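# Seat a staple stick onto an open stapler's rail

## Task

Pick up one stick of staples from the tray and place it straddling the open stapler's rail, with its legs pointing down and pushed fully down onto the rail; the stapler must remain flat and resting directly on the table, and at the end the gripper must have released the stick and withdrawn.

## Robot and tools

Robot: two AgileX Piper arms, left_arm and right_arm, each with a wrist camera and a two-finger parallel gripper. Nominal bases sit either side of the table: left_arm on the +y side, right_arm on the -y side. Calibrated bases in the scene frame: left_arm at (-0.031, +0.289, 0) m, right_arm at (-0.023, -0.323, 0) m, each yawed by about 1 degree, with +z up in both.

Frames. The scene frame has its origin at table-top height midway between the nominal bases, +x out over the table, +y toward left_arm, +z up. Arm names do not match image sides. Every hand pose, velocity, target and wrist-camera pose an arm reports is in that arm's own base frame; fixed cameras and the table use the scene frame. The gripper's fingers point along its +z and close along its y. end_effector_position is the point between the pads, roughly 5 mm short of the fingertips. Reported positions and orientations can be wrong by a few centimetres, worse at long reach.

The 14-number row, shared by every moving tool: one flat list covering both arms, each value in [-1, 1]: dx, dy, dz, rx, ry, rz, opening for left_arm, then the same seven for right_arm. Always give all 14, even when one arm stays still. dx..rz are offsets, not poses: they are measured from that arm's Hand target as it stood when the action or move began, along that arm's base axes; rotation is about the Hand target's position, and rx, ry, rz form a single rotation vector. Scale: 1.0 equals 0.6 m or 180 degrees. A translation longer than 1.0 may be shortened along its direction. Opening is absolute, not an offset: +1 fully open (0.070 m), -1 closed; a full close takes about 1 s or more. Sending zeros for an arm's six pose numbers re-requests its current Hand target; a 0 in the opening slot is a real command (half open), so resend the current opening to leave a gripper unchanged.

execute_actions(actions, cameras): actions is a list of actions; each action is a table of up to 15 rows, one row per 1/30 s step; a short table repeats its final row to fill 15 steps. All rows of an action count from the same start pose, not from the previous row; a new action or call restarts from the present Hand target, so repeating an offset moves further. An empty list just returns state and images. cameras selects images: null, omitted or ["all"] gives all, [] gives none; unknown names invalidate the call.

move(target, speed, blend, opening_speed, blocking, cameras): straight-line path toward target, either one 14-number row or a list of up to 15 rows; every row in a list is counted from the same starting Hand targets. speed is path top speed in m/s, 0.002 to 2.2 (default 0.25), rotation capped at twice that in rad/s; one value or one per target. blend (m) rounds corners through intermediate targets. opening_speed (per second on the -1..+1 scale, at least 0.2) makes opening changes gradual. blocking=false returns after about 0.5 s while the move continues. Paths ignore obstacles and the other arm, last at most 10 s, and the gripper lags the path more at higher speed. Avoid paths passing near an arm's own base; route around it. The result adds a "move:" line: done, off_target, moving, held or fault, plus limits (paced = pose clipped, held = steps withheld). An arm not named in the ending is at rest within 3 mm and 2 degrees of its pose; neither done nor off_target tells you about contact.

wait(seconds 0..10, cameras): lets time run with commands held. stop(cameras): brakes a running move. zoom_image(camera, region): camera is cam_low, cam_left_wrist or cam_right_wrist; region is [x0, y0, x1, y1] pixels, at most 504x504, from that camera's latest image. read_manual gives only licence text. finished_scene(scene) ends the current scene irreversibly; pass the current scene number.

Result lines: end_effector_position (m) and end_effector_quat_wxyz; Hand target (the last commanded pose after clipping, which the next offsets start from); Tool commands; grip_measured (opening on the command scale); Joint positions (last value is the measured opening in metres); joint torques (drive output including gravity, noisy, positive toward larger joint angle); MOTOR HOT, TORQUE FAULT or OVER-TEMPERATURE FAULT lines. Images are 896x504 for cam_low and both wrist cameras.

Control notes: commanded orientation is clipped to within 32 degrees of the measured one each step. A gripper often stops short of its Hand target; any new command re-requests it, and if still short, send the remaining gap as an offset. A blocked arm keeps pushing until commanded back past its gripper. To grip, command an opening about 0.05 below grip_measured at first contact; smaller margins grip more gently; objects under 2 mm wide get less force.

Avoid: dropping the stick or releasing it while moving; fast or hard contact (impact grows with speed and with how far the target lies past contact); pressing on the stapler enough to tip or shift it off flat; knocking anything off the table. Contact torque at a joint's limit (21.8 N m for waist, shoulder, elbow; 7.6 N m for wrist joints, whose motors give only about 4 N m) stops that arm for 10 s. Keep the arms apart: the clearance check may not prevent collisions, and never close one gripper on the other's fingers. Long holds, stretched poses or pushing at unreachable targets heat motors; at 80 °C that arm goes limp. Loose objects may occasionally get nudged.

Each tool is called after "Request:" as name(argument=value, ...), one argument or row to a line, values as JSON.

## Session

Request:
execute_actions(
  actions=[],
)

Scene clock: 0.00 s.
left_arm: end_effector_position=(+0.3037, -0.3656, +0.1410) grip_measured=+1.00 end_effector_quat_wxyz=(+0.189, -0.014, +0.980, -0.060) | right_arm: end_effector_position=(+0.3137, +0.0817, +0.2864) grip_measured=+1.00 end_effector_quat_wxyz=(+0.422, -0.038, +0.884, +0.198)
Joint positions: left_arm=[-0.995 2.009 -1.767 0.282 1.119 -1.109 0.07] | right_arm=[-0.022 1.08 -0.991 0.616 0.762 -0.379 0.07]
Joint torques (N m): no reading
Hand target: left_arm +0.3037, -0.3656, +0.1410; +0.189, -0.014, +0.980, -0.060 | right_arm +0.3137, +0.0817, +0.2864; +0.422, -0.038, +0.884, +0.198
Tool commands: left_gripper/opening=+1.0 right_gripper/opening=+1.0

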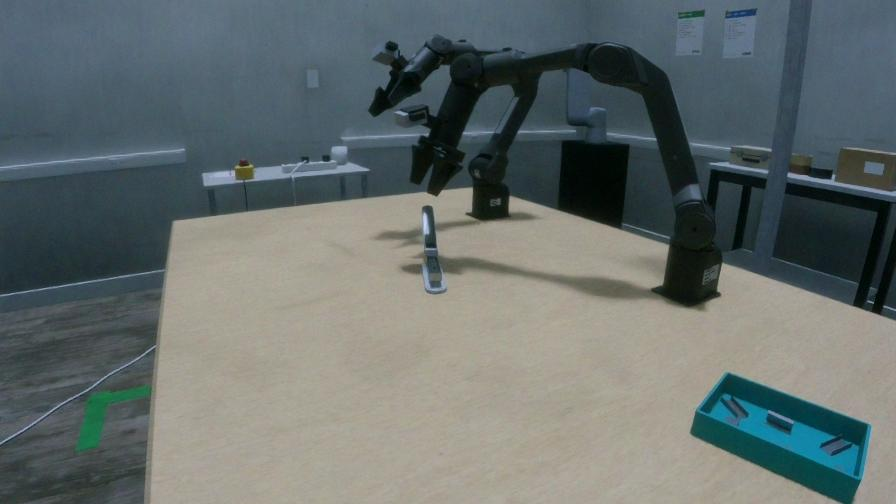

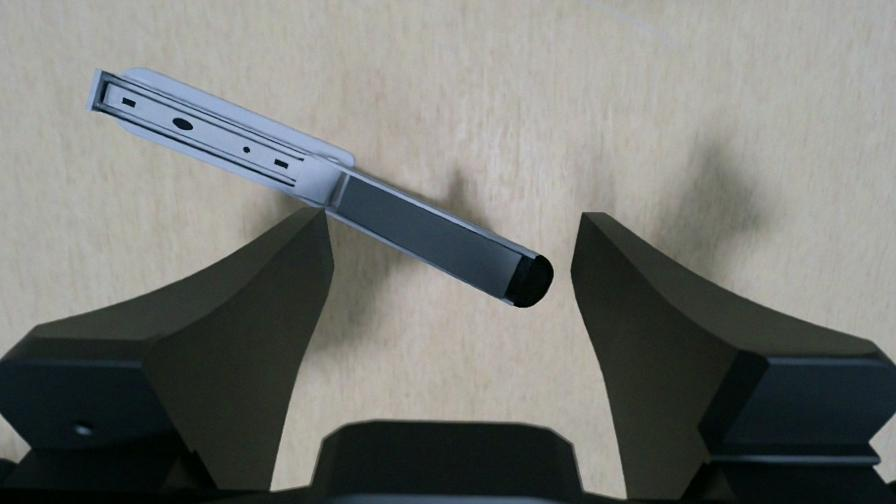

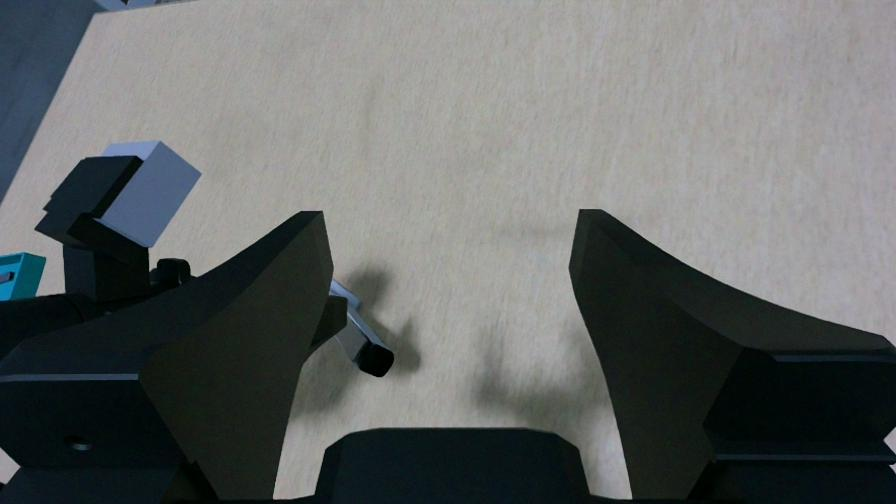

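Request:
move(
  target=[
    [0,0,0.25,0,0,0.0,1,0,0,0,0,0,0,1],
    [-0.05,0.95,0.2,0,0,0.1,1,0,0,0,0,0,0,1],
  ],
  speed=0.3,
  blend=[0.05,0],
)

Scene clock: 42.63 s.
left_arm: end_effector_position=(+0.2740, +0.2049, +0.2602) grip_measured=+1.00 end_effector_quat_wxyz=(+0.259, -0.177, +0.949, +0.019) | right_arm: end_effector_position=(+0.3137, +0.0817, +0.2864) grip_measured=+1.00 end_effector_quat_wxyz=(+0.422, -0.038, +0.884, +0.198)
Joint positions: left_arm=[0.815 1.417 -1.419 -0.286 1.216 0.486 0.07] | right_arm=[-0.022 1.08 -0.991 0.616 0.762 -0.379 0.07]
Joint torques (N m): left_arm=[-0.66 -4.13 -5.88 -0.28 -0.16 0.18] | right_arm=[0.68 -1.57 -3.87 0.35 -0.6 -0.04]
Hand target: left_arm +0.2737, +0.2044, +0.2610; +0.196, -0.167, +0.966, -0.030 | right_arm +0.3137, +0.0817, +0.2864; +0.422, -0.038, +0.884, +0.198
Off the commanded pose: left_arm 0.001 m, 9 deg | right_arm 0.000 m, 0 deg.
joint sent to its limit (left arm) — joint 5 (wrist pitch), upper limit. The joint targets are off in orientation, not in position.
move: off_target (left_arm)

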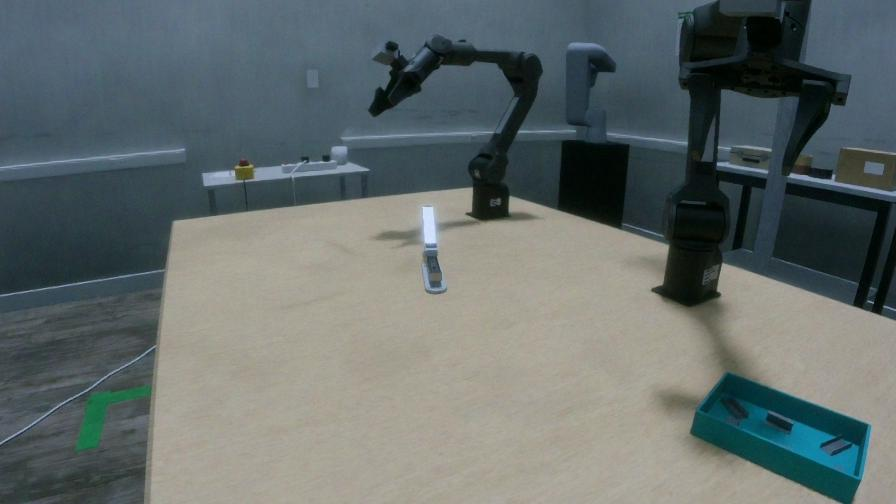

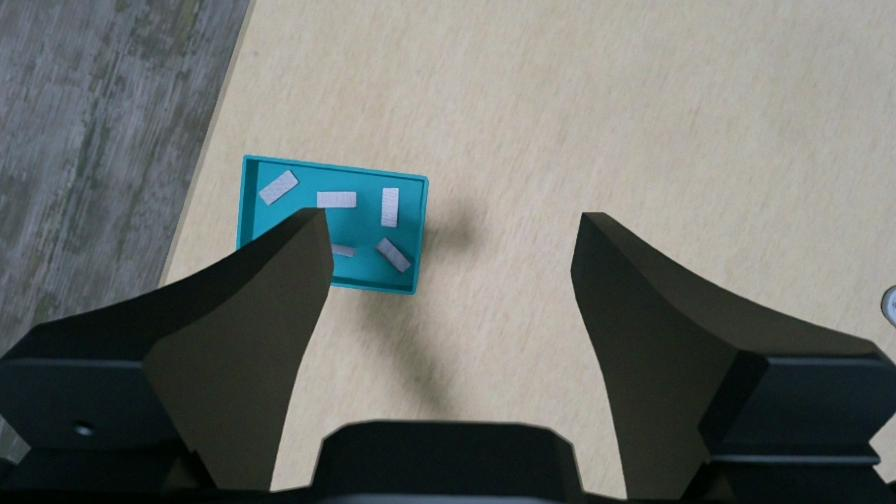

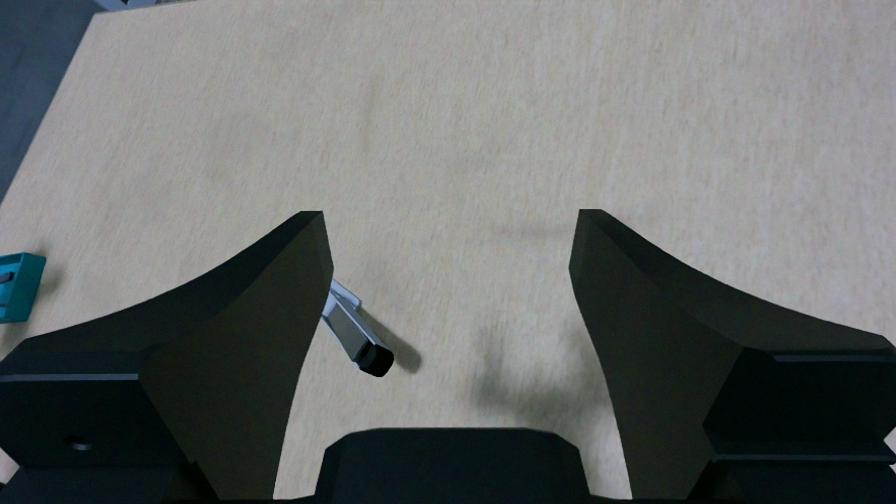

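Request:
move(
  target=[0.0088,0.0643,-0.29,-0.003,0.127,0.002,0.0,0,0,0,0,0,0,1],
  cameras=["cam_left_wrist"],
)

Request:
zoom_image(
  camera="cam_left_wrist",
  region=[280, 0, 560, 220],
)

Scene clock: 72.33 s.
left_arm: end_effector_position=(+0.2789, +0.2433, +0.0864) grip_measured=+0.00 end_effector_quat_wxyz=(+0.000, -0.174, +0.985, +0.000) | right_arm: end_effector_position=(+0.3137, +0.0817, +0.2864) grip_measured=+1.00 end_effector_quat_wxyz=(+0.422, -0.038, +0.884, +0.198)
Joint positions: left_arm=[0.718 1.902 -1.448 -0.001 1.205 0.368 0.035] | right_arm=[-0.022 1.08 -0.991 0.616 0.762 -0.379 0.07]
Joint torques (N m): left_arm=[-0.15 -6.47 -6.04 -0.18 0.02 0.36] | right_arm=[0.57 -1.47 -4.04 0.32 -0.63 0]
Hand target: left_arm +0.2790, +0.2430, +0.0870; +0.000, -0.174, +0.985, +0.000 | right_arm +0.3137, +0.0817, +0.2864; +0.422, -0.038, +0.884, +0.198
Off the commanded pose: left_arm 0.001 m, 0 deg | right_arm 0.000 m, 0 deg.
move: done
Images, in order (width x height): cam_left_wrist 896x504.

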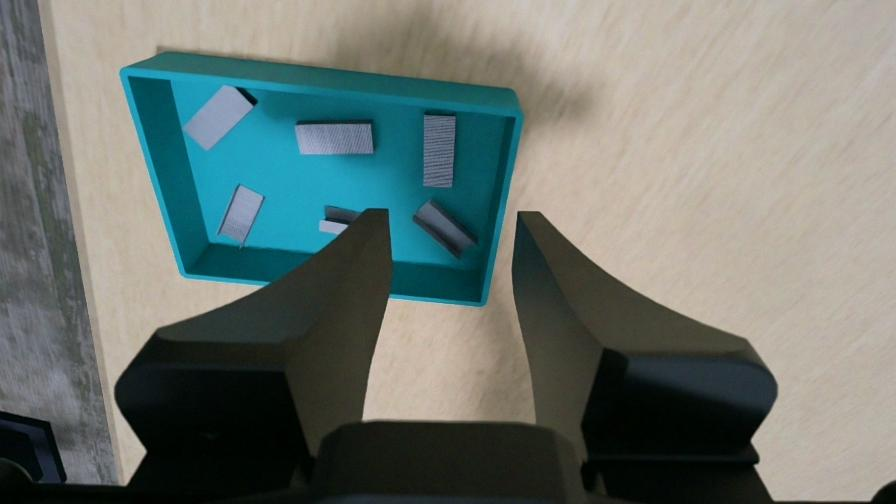

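Scaled by 1.800.

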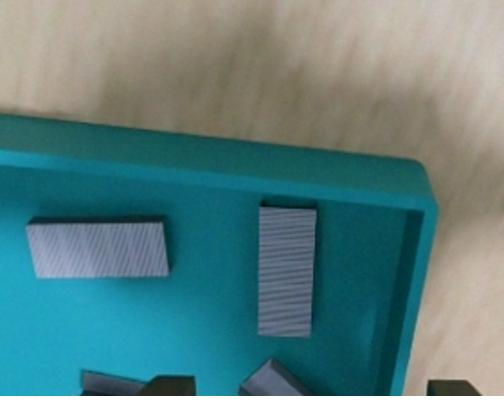

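Request:
move(
  target=[-0.0042,0.0066,-0.075,0,0,0,-0.4,0,0,0,0,0,0,1],
  cameras=["cam_left_wrist"],
)

Request:
zoom_image(
  camera="cam_left_wrist",
  region=[360, 100, 540, 280],
)

Scene clock: 86.07 s.
left_arm: end_effector_position=(+0.2765, +0.2468, +0.0412) grip_measured=-0.40 end_effector_quat_wxyz=(+0.000, -0.174, +0.985, -0.001) | right_arm: end_effector_position=(+0.3137, +0.0817, +0.2864) grip_measured=+1.00 end_effector_quat_wxyz=(+0.422, -0.038, +0.884, +0.198)
Joint positions: left_arm=[0.729 1.96 -1.348 -0.001 1.047 0.38 0.021] | right_arm=[-0.022 1.08 -0.991 0.616 0.762 -0.379 0.07]
Joint torques (N m): left_arm=[0.61 -6.87 -5.9 -0.18 -0.02 0.42] | right_arm=[0.54 -1.52 -3.95 0.32 -0.6 -0.04]
Hand target: left_arm +0.2765, +0.2470, +0.0420; +0.000, -0.174, +0.985, +0.000 | right_arm +0.3137, +0.0817, +0.2864; +0.422, -0.038, +0.884, +0.198
Off the commanded pose: left_arm 0.001 m, 0 deg | right_arm 0.000 m, 0 deg.
move: done
Images, in order (width x height): cam_left_wrist 896x504.

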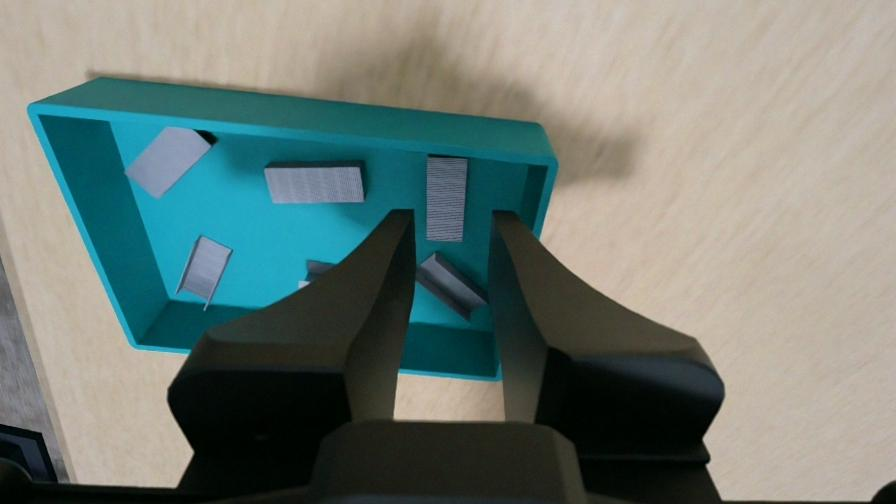

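Scaled by 2.800.

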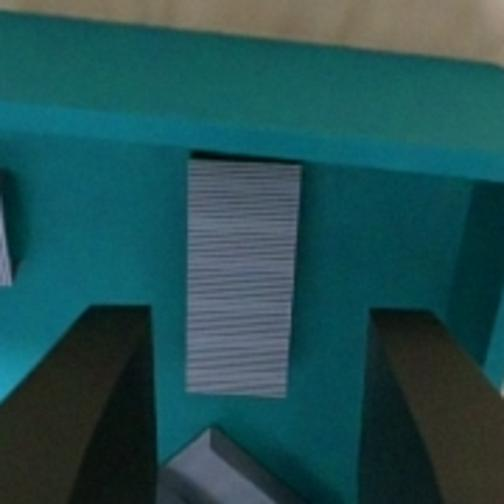

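Request:
move(
  target=[-0.0025,0.0024,-0.0465,0,0,0,-0.45,0,0,0,0,0,0,1],
  speed=0.1,
  cameras=["cam_left_wrist"],
)

Request:
zoom_image(
  camera="cam_left_wrist",
  region=[360, 140, 540, 320],
)

Scene clock: 95.03 s.
left_arm: end_effector_position=(+0.2749, +0.2484, +0.0134) grip_measured=-0.45 end_effector_quat_wxyz=(+0.000, -0.174, +0.985, +0.000) | right_arm: end_effector_position=(+0.3137, +0.0817, +0.2864) grip_measured=+1.00 end_effector_quat_wxyz=(+0.422, -0.038, +0.884, +0.198)
Joint positions: left_arm=[0.735 2.005 -1.298 -0.001 0.951 0.387 0.019] | right_arm=[-0.022 1.08 -0.991 0.616 0.762 -0.379 0.07]
Joint torques (N m): left_arm=[0.92 -6.66 -5.59 -0.16 -0.01 0.47] | right_arm=[0.62 -1.52 -4 0.33 -0.59 0]
Hand target: left_arm +0.2750, +0.2484, +0.0141; +0.000, -0.174, +0.985, +0.000 | right_arm +0.3137, +0.0817, +0.2864; +0.422, -0.038, +0.884, +0.198
Off the commanded pose: left_arm 0.001 m, 0 deg | right_arm 0.000 m, 0 deg.
move: done
Images, in order (width x height): cam_left_wrist 896x504.

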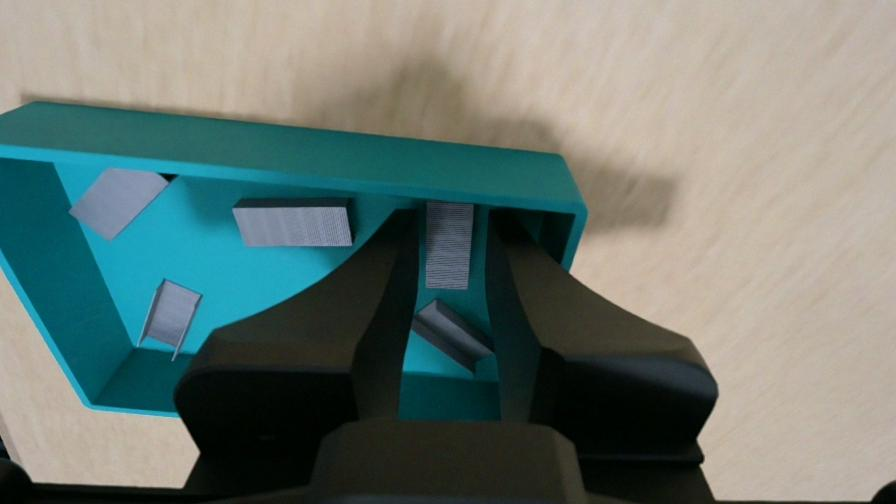

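Scaled by 2.800.

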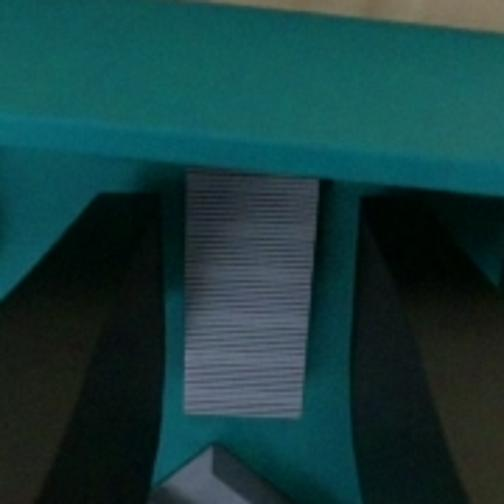

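Request:
move(
  target=[
    [-0.0005,0.0017,-0.004,0,0,0,-0.5,0,0,0,0,0,0,1],
    [-0.0005,0.0017,-0.004,0,0,0,-0.69,0,0,0,0,0,0,1],
    [-0.0005,0.0017,0.125,0,0,0,-0.69,0,0,0,0,0,0,1],
  ],
  speed=0.08,
  opening_speed=0.5,
  cameras=["cam_left_wrist"],
)

Request:
zoom_image(
  camera="cam_left_wrist",
  region=[360, 140, 540, 320],
)

Scene clock: 110.60 s.
left_arm: end_effector_position=(+0.2748, +0.2493, +0.0897) grip_measured=-0.64 end_effector_quat_wxyz=(+0.001, -0.173, +0.985, +0.000) | right_arm: end_effector_position=(+0.3137, +0.0817, +0.2864) grip_measured=+1.00 end_effector_quat_wxyz=(+0.422, -0.038, +0.884, +0.198)
Joint positions: left_arm=[0.737 1.901 -1.46 -0.001 1.217 0.389 0.013] | right_arm=[-0.022 1.08 -0.991 0.616 0.762 -0.379 0.07]
Joint torques (N m): left_arm=[0.48 -5.58 -5 0.06 -0.21 0.17] | right_arm=[0.54 -1.65 -3.99 0.29 -0.61 0.01]
Hand target: left_arm +0.2747, +0.2495, +0.0891; +0.000, -0.174, +0.985, +0.000 | right_arm +0.3137, +0.0817, +0.2864; +0.422, -0.038, +0.884, +0.198
Off the commanded pose: left_arm 0.001 m, 0 deg | right_arm 0.000 m, 0 deg.
move: done
Images, in order (width x height): cam_left_wrist 896x504.

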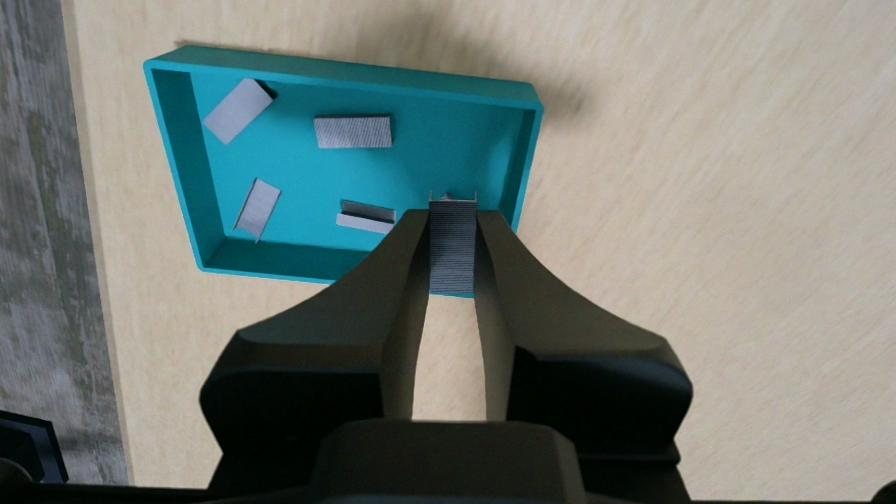

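Scaled by 2.800.

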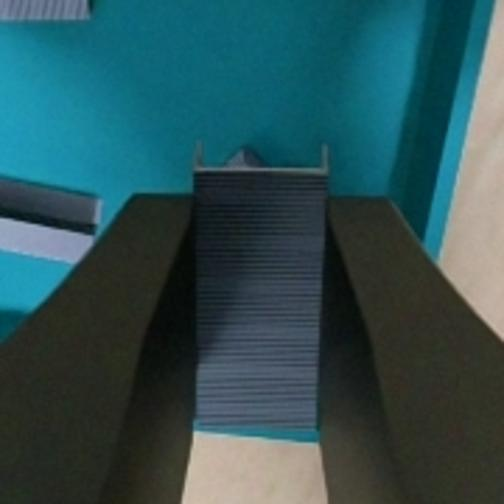

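Request:
move(
  target=[0.11,-0.8325,0.01,0,0,0.247,-0.69,0,0,0,0,0,0,1],
  cameras=["cam_left_wrist","cam_low"],
)

Request:
zoom_image(
  camera="cam_left_wrist",
  region=[340, 50, 560, 300],
)

Scene clock: 126.47 s.
left_arm: end_effector_position=(+0.3403, -0.2504, +0.0944) grip_measured=-0.64 end_effector_quat_wxyz=(+0.016, -0.533, +0.845, -0.039) | right_arm: end_effector_position=(+0.3137, +0.0817, +0.2864) grip_measured=+1.00 end_effector_quat_wxyz=(+0.422, -0.038, +0.884, +0.198)
Joint positions: left_arm=[-0.635 2.016 -1.658 0.001 1.216 -1.759 0.013] | right_arm=[-0.022 1.08 -0.991 0.616 0.762 -0.379 0.07]
Joint torques (N m): left_arm=[0.74 -7.21 -5.1 0.11 -0.03 0.44] | right_arm=[0.65 -1.47 -3.92 0.31 -0.57 0.03]
Hand target: left_arm +0.3407, -0.2500, +0.0951; +0.000, -0.533, +0.846, +0.000 | right_arm +0.3137, +0.0817, +0.2864; +0.422, -0.038, +0.884, +0.198
Off the commanded pose: left_arm 0.001 m, 5 deg | right_arm 0.000 m, 0 deg.
joint sent to its limit (left arm) — joint 5 (wrist pitch), upper limit. The joint targets are off in orientation, not in position.
move: off_target (left_arm)
Images, in order (width x height): cam_low 896x504, cam_left_wrist 896x504.

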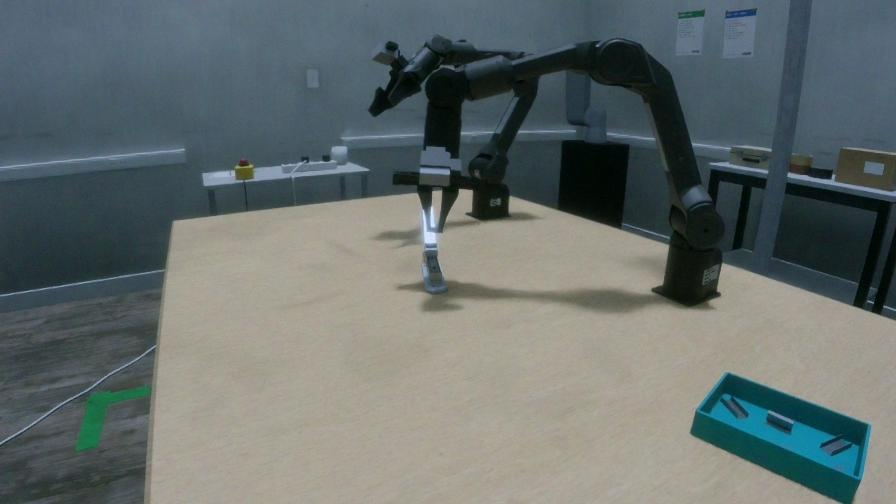

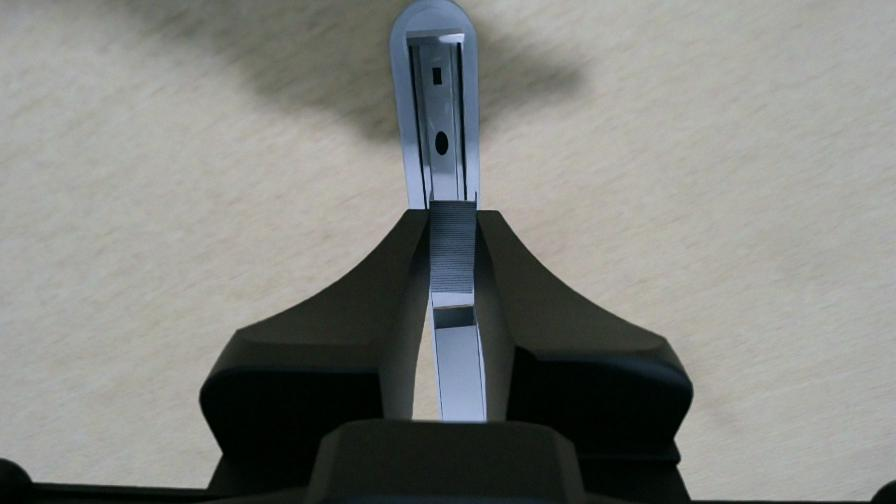

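Scaled by 2.016.

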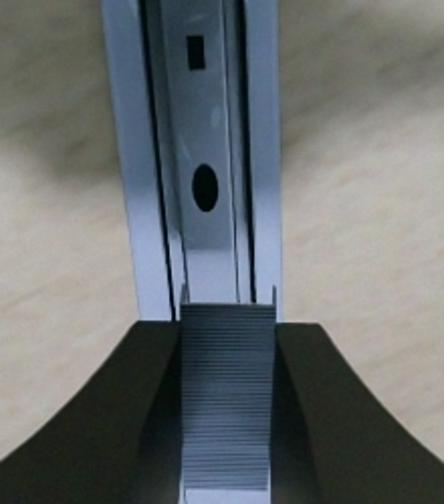

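Request:
move(
  target=[0,0,-0.058,0,0,0,-0.69,0,0,0,0,0,0,1],
  speed=0.12,
  cameras=["cam_left_wrist"],
)

Request:
zoom_image(
  camera="cam_left_wrist",
  region=[370, 60, 530, 320],
)

Scene clock: 139.43 s.
left_arm: end_effector_position=(+0.3403, -0.2499, +0.0590) grip_measured=-0.64 end_effector_quat_wxyz=(+0.002, -0.533, +0.846, -0.003) | right_arm: end_effector_position=(+0.3137, +0.0817, +0.2864) grip_measured=+1.00 end_effector_quat_wxyz=(+0.422, -0.038, +0.884, +0.198)
Joint positions: left_arm=[-0.634 2.108 -1.672 0.001 1.216 -1.759 0.013] | right_arm=[-0.022 1.08 -0.991 0.616 0.762 -0.379 0.07]
Joint torques (N m): left_arm=[1.07 -8.03 -6.18 0.02 0.04 0.35] | right_arm=[0.53 -1.39 -3.96 0.29 -0.55 -0.01]
Hand target: left_arm +0.3407, -0.2500, +0.0603; +0.000, -0.533, +0.846, +0.000 | right_arm +0.3137, +0.0817, +0.2864; +0.422, -0.038, +0.884, +0.198
Off the commanded pose: left_arm 0.001 m, 0 deg | right_arm 0.000 m, 0 deg.
joint sent to its limit (left arm) — joint 5 (wrist pitch), upper limit. The joint targets still meet the commanded pose.
move: done
Images, in order (width x height): cam_left_wrist 896x504.

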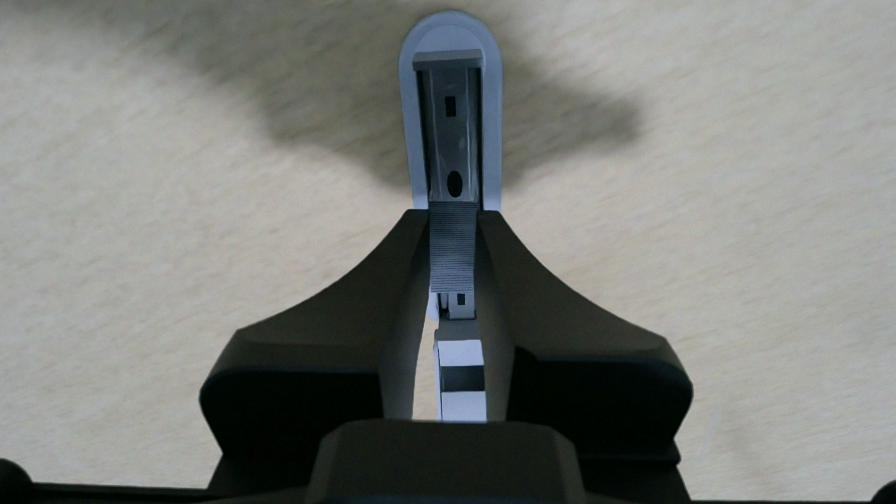

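Scaled by 1.938.

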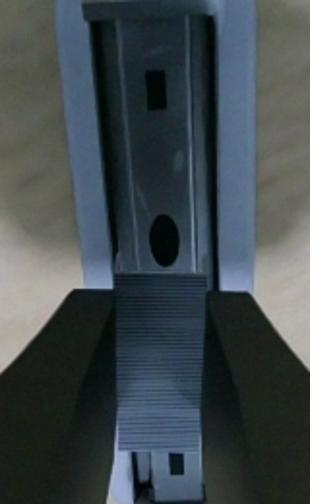

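Request:
move(
  target=[0.0048,0.0069,-0.03,0,0,0.0165,-0.69,0,0,0,0,0,0,1],
  speed=0.1,
  cameras=["cam_left_wrist"],
)

Request:
zoom_image(
  camera="cam_left_wrist",
  region=[390, 120, 520, 350],
)

Scene clock: 153.93 s.
left_arm: end_effector_position=(+0.3437, -0.2458, +0.0420) grip_measured=-0.64 end_effector_quat_wxyz=(+0.001, -0.555, +0.832, +0.000) | right_arm: end_effector_position=(+0.3137, +0.0817, +0.2864) grip_measured=+1.00 end_effector_quat_wxyz=(+0.422, -0.038, +0.884, +0.198)
Joint positions: left_arm=[-0.621 2.132 -1.644 0.001 1.169 -1.799 0.013] | right_arm=[-0.022 1.08 -0.991 0.616 0.762 -0.379 0.07]
Joint torques (N m): left_arm=[0.49 -6.92 -5.83 0.15 0.04 0.38] | right_arm=[0.59 -1.56 -4.2 0.29 -0.54 0.01]
Hand target: left_arm +0.3436, -0.2459, +0.0423; +0.000, -0.555, +0.832, +0.000 | right_arm +0.3137, +0.0817, +0.2864; +0.422, -0.038, +0.884, +0.198
Off the commanded pose: left_arm 0.000 m, 0 deg | right_arm 0.000 m, 0 deg.
move: done
Images, in order (width x height): cam_left_wrist 896x504.

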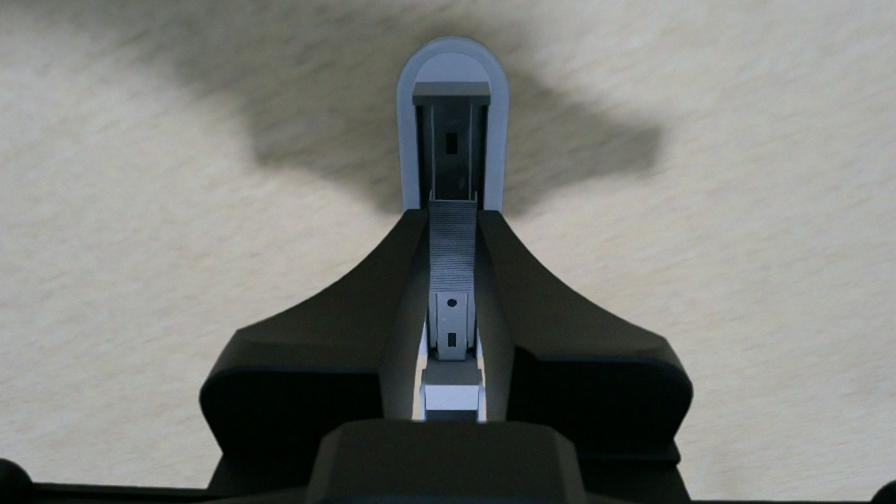

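Scaled by 2.191.

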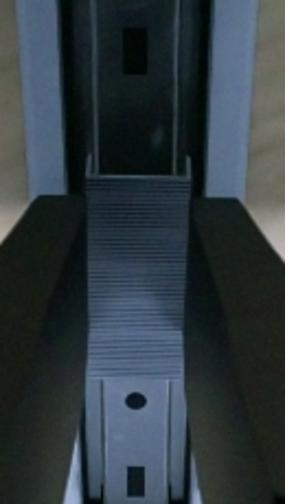

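Request:
move(
  target=[-0.0005,0.0002,-0.014,0,0,0,-0.69,0,0,0,0,0,0,1],
  speed=0.05,
  cameras=["cam_left_wrist"],
)

Request:
zoom_image(
  camera="cam_left_wrist",
  region=[400, 130, 510, 310],
)

Scene clock: 162.93 s.
left_arm: end_effector_position=(+0.3435, -0.2457, +0.0340) grip_measured=-0.64 end_effector_quat_wxyz=(+0.001, -0.555, +0.832, +0.000) | right_arm: end_effector_position=(+0.3137, +0.0817, +0.2864) grip_measured=+1.00 end_effector_quat_wxyz=(+0.422, -0.038, +0.884, +0.198)
Joint positions: left_arm=[-0.621 2.141 -1.626 0.001 1.141 -1.799 0.013] | right_arm=[-0.022 1.08 -0.991 0.616 0.762 -0.379 0.07]
Joint torques (N m): left_arm=[-0.57 -6.56 -5.16 -0.1 -0.05 0.27] | right_arm=[0.74 -1.41 -4.05 0.31 -0.55 -0.01]
Hand target: left_arm +0.3433, -0.2458, +0.0339; +0.000, -0.555, +0.832, +0.000 | right_arm +0.3137, +0.0817, +0.2864; +0.422, -0.038, +0.884, +0.198
Off the commanded pose: left_arm 0.000 m, 0 deg | right_arm 0.000 m, 0 deg.
move: done
Images, in order (width x height): cam_left_wrist 896x504.

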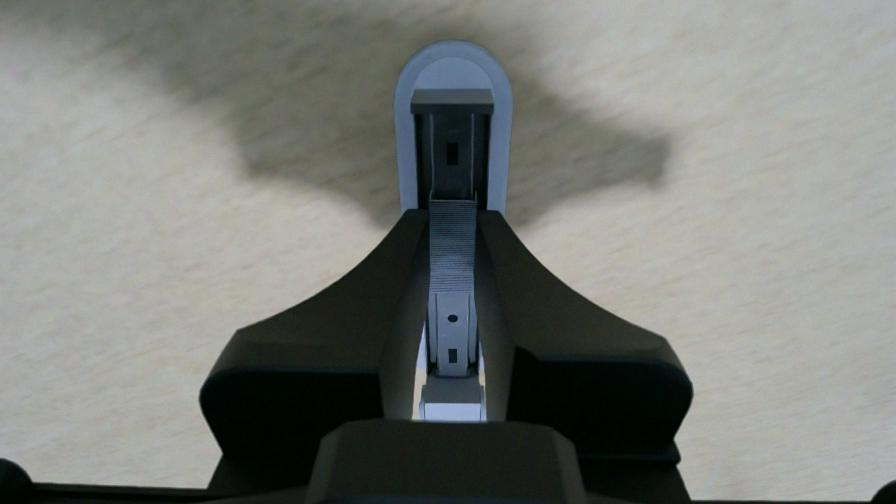

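Scaled by 2.800.

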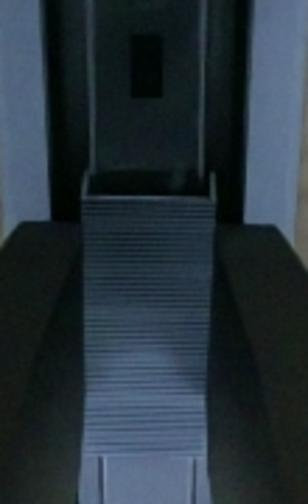

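Request:
move(
  target=[0,0,-0.007,0,0,0.0045,-0.69,0,0,0,0,0,0,1],
  speed=0.03,
  cameras=["cam_left_wrist"],
)

Request:
zoom_image(
  camera="cam_left_wrist",
  region=[400, 130, 510, 310],
)

Scene clock: 172.20 s.
left_arm: end_effector_position=(+0.3435, -0.2457, +0.0306) grip_measured=-0.64 end_effector_quat_wxyz=(+0.001, -0.561, +0.828, -0.001) | right_arm: end_effector_position=(+0.3137, +0.0817, +0.2864) grip_measured=+1.00 end_effector_quat_wxyz=(+0.422, -0.038, +0.884, +0.198)
Joint positions: left_arm=[-0.621 2.145 -1.618 0.001 1.13 -1.813 0.013] | right_arm=[-0.022 1.08 -0.991 0.616 0.762 -0.379 0.07]
Joint torques (N m): left_arm=[-0.09 -4.49 -3.15 0.16 -0.52 0.29] | right_arm=[0.61 -1.45 -3.97 0.29 -0.58 0.01]
Hand target: left_arm +0.3433, -0.2458, +0.0297; +0.000, -0.561, +0.828, +0.000 | right_arm +0.3137, +0.0817, +0.2864; +0.422, -0.038, +0.884, +0.198
Off the commanded pose: left_arm 0.001 m, 0 deg | right_arm 0.000 m, 0 deg.
move: done
Images, in order (width x height): cam_left_wrist 896x504.

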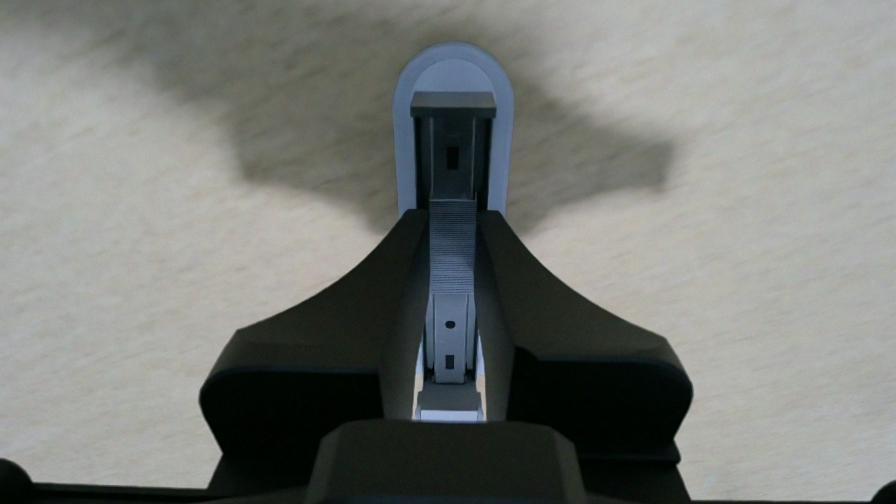

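Scaled by 2.800.

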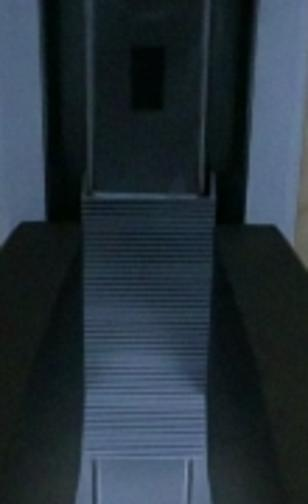

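Request:
move(
  target=[0,0,-0.005,0,0,-0.001,-0.69,0,0,0,0,0,0,1],
  speed=0.03,
  cameras=["cam_left_wrist"],
)

Request:
zoom_image(
  camera="cam_left_wrist",
  region=[400, 130, 510, 310],
)

Scene clock: 183.53 s.
left_arm: end_effector_position=(+0.3435, -0.2457, +0.0290) grip_measured=-0.64 end_effector_quat_wxyz=(+0.001, -0.560, +0.828, -0.001) | right_arm: end_effector_position=(+0.3137, +0.0817, +0.2864) grip_measured=+1.00 end_effector_quat_wxyz=(+0.422, -0.038, +0.884, +0.198)
Joint positions: left_arm=[-0.621 2.146 -1.613 0.001 1.123 -1.811 0.013] | right_arm=[-0.022 1.08 -0.991 0.616 0.762 -0.379 0.07]
Joint torques (N m): left_arm=[0.08 2.73 2.5 0.1 -1.59 0.55] | right_arm=[0.49 -1.42 -4.08 0.29 -0.57 0]
Hand target: left_arm +0.3433, -0.2458, +0.0267; +0.000, -0.560, +0.829, +0.000 | right_arm +0.3137, +0.0817, +0.2864; +0.422, -0.038, +0.884, +0.198
Off the commanded pose: left_arm 0.002 m, 0 deg | right_arm 0.000 m, 0 deg.
move: done
Images, in order (width x height): cam_left_wrist 896x504.

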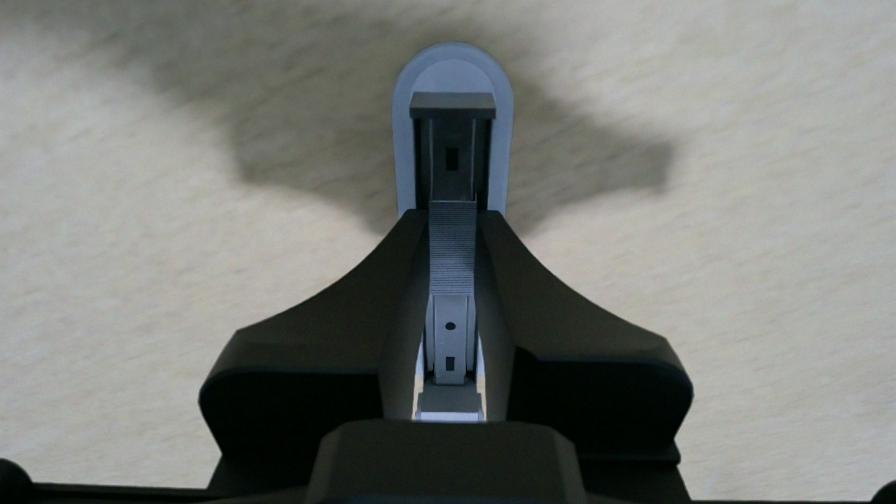

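Scaled by 2.800.

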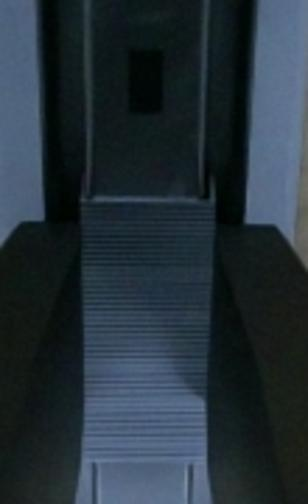

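Request:
move(
  target=[
    [0,0,0.0045,0,0,0,-0.69,0,0,0,0,0,0,1],
    [0,0,0.0045,0,0,0,-0.5,0,0,0,0,0,0,1],
    [0,0,0.045,0,0,0,-0.5,0,0,0,0,0,0,1],
  ],
  speed=0.05,
  opening_speed=0.3,
  cameras=["cam_left_wrist"],
)

Request:
zoom_image(
  camera="cam_left_wrist",
  region=[390, 90, 520, 310],
)

Scene clock: 192.57 s.
left_arm: end_effector_position=(+0.3431, -0.2456, +0.0536) grip_measured=-0.50 end_effector_quat_wxyz=(+0.000, -0.560, +0.828, +0.000) | right_arm: end_effector_position=(+0.3137, +0.0817, +0.2864) grip_measured=+1.00 end_effector_quat_wxyz=(+0.422, -0.038, +0.884, +0.198)
Joint positions: left_arm=[-0.621 2.119 -1.668 0 1.208 -1.811 0.018] | right_arm=[-0.022 1.08 -0.991 0.616 0.762 -0.379 0.07]
Joint torques (N m): left_arm=[0.67 -7.76 -4.87 0.13 -0.13 0.4] | right_arm=[0.61 -1.55 -4.05 0.26 -0.57 0.05]
Hand target: left_arm +0.3433, -0.2458, +0.0537; +0.000, -0.560, +0.829, +0.000 | right_arm +0.3137, +0.0817, +0.2864; +0.422, -0.038, +0.884, +0.198
Off the commanded pose: left_arm 0.000 m, 0 deg | right_arm 0.000 m, 0 deg.
move: done
Images, in order (width x height): cam_left_wrist 896x504.

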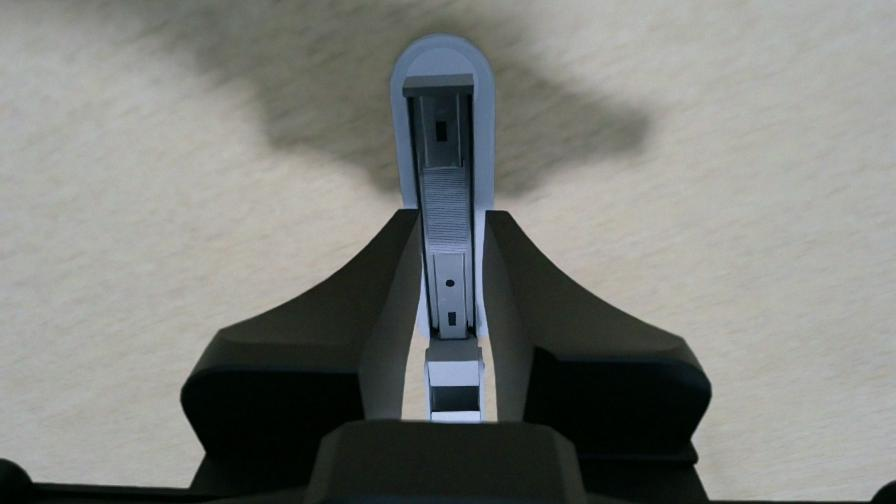

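Scaled by 2.291.

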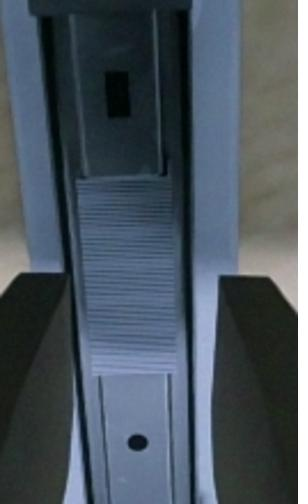

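Request:
move(
  target=[
    [-0.0044,-0.0015,0,0,0,0.012,-1,0,0,0,0,0,0,1],
    [-0.0044,-0.0015,-0.042,0,0,0.012,-1,0,0,0,0,0,0,1],
  ],
  speed=0.04,
  cameras=["cam_left_wrist"],
)

Request:
zoom_image(
  camera="cam_left_wrist",
  region=[390, 120, 520, 310],
)

Scene clock: 207.77 s.
left_arm: end_effector_position=(+0.3410, -0.2468, +0.0313) grip_measured=-1.00 end_effector_quat_wxyz=(+0.001, -0.576, +0.818, -0.002) | right_arm: end_effector_position=(+0.3137, +0.0817, +0.2864) grip_measured=+1.00 end_effector_quat_wxyz=(+0.422, -0.038, +0.884, +0.198)
Joint positions: left_arm=[-0.627 2.137 -1.608 0 1.125 -1.854 0] | right_arm=[-0.022 1.08 -0.991 0.616 0.762 -0.379 0.07]
Joint torques (N m): left_arm=[-0.52 -1.08 -0.86 0.13 -1.33 0.4] | right_arm=[0.81 -1.43 -4 0.23 -0.58 0.01]
Hand target: left_arm +0.3406, -0.2467, +0.0285; +0.000, -0.575, +0.818, +0.000 | right_arm +0.3137, +0.0817, +0.2864; +0.422, -0.038, +0.884, +0.198
Off the commanded pose: left_arm 0.003 m, 0 deg | right_arm 0.000 m, 0 deg.
move: done
Images, in order (width x height): cam_left_wrist 896x504.

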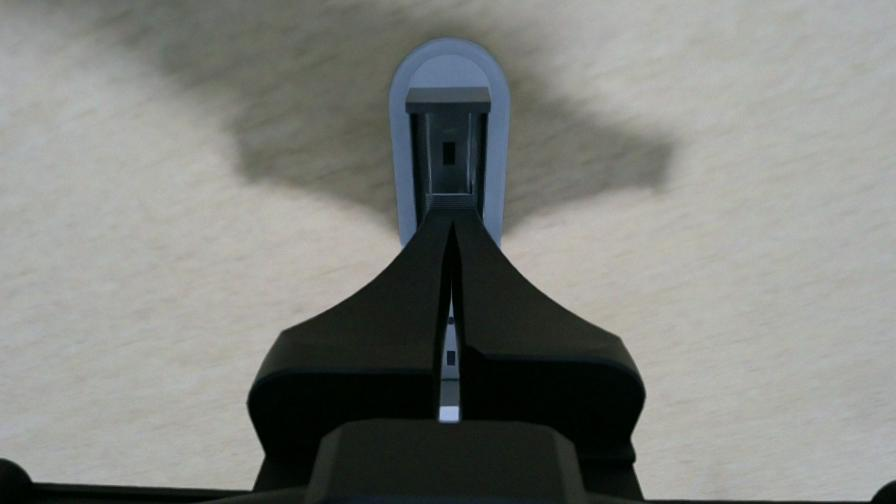

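Scaled by 2.653.

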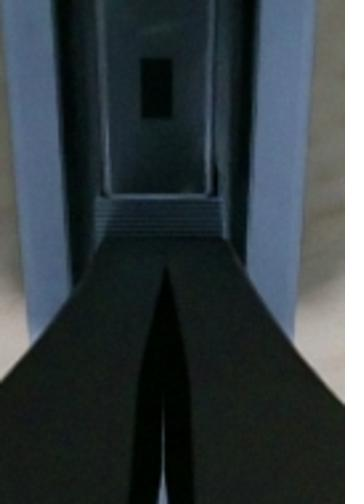

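Request:
move(
  target=[0,0,-0.006,0,0,0,-1,0,0,0,0,0,0,1],
  speed=0.03,
  cameras=[],
)

Request:
move(
  target=[
    [0,0,0.013,0,0,0,-1,0,0,0,0,0,0,1],
    [0.0,-0.02,0.06,0,0,0,-1,0,0,0,0,0,0,1],
  ],
  speed=0.1,
  cameras=["cam_left_wrist","cam_low"],
)

Request:
zoom_image(
  camera="cam_left_wrist",
  region=[390, 60, 520, 220],
)

Request:
zoom_image(
  camera="cam_low",
  region=[400, 190, 470, 310],
)

Scene clock: 216.80 s.
left_arm: end_effector_position=(+0.3419, -0.2472, +0.0303) grip_measured=-1.00 end_effector_quat_wxyz=(+0.003, -0.576, +0.818, -0.006) | right_arm: end_effector_position=(+0.3137, +0.0817, +0.2864) grip_measured=+1.00 end_effector_quat_wxyz=(+0.422, -0.038, +0.884, +0.198)
Joint positions: left_arm=[-0.627 2.134 -1.598 0.001 1.108 -1.854 0] | right_arm=[-0.022 1.08 -0.991 0.616 0.762 -0.379 0.07]
Joint torques (N m): left_arm=[-0.16 5.22 7.18 -0.18 -0.07 0.35] | right_arm=[0.6 -1.53 -4.01 0.24 -0.59 -0.02]
Hand target: left_arm +0.3406, -0.2467, +0.0249; +0.000, -0.575, +0.818, +0.000 | right_arm +0.3137, +0.0817, +0.2864; +0.422, -0.038, +0.884, +0.198
Off the commanded pose: left_arm 0.006 m, 1 deg | right_arm 0.000 m, 0 deg.
move: off_target (left_arm)
No camera images: "cameras" was empty.

Scene clock: 217.53 s.
left_arm: end_effector_position=(+0.3400, -0.2586, +0.0601) grip_measured=-1.00 end_effector_quat_wxyz=(+0.003, -0.575, +0.818, -0.008) | right_arm: end_effector_position=(+0.3137, +0.0817, +0.2864) grip_measured=+1.00 end_effector_quat_wxyz=(+0.422, -0.038, +0.884, +0.198)
Joint positions: left_arm=[-0.651 2.118 -1.693 0.001 1.217 -1.876 0] | right_arm=[-0.022 1.08 -0.991 0.616 0.762 -0.379 0.07]
Joint torques (N m): left_arm=[0.57 -7.8 -5.44 0.18 0.14 0.41] | right_arm=[0.6 -1.47 -3.85 0.27 -0.62 0.03]
Hand target: left_arm +0.3406, -0.2587, +0.0609; +0.000, -0.575, +0.818, +0.000 | right_arm +0.3137, +0.0817, +0.2864; +0.422, -0.038, +0.884, +0.198
Off the commanded pose: left_arm 0.001 m, 1 deg | right_arm 0.000 m, 0 deg.
joint read past its limit (left arm) — joint 5 (wrist pitch), upper limit.
joint sent to its limit (left arm) — joint 5 (wrist pitch), upper limit. The joint targets still meet the commanded pose.
move: done
Images, in order (width x height): cam_low 896x504, cam_left_wrist 896x504.

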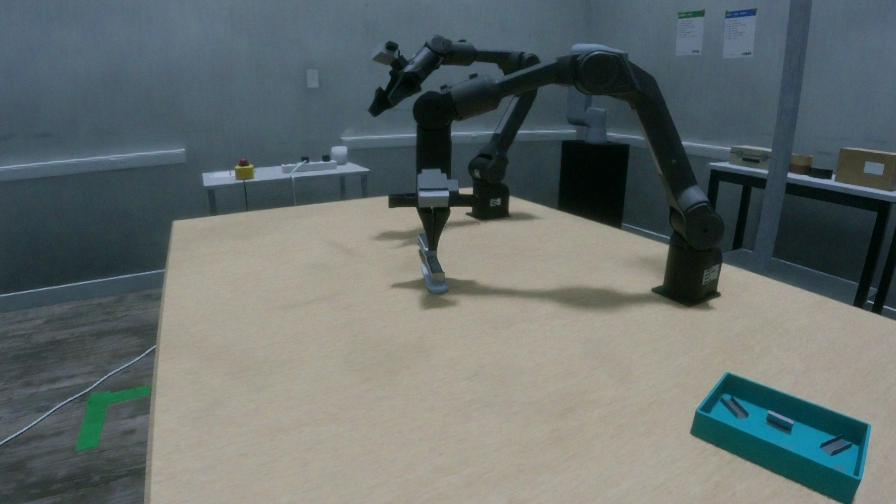

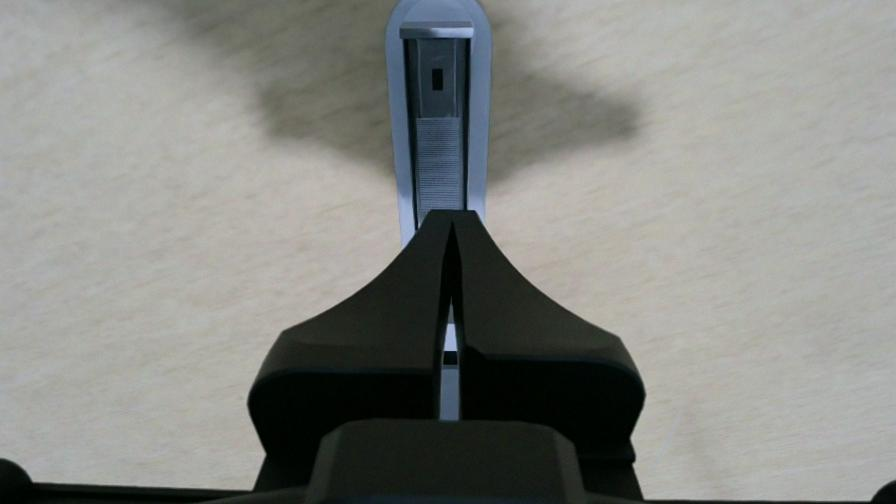

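Scaled by 3.150.

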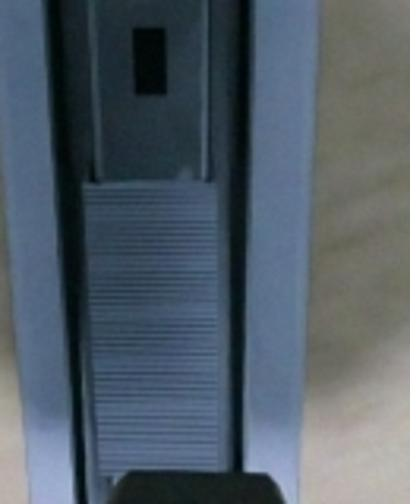

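Scaled by 4.200.

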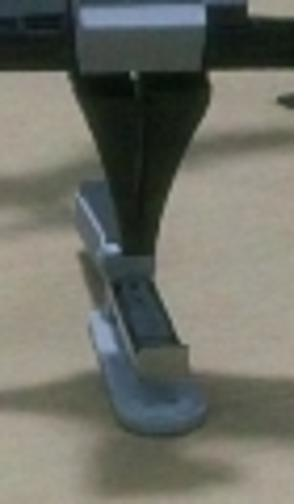

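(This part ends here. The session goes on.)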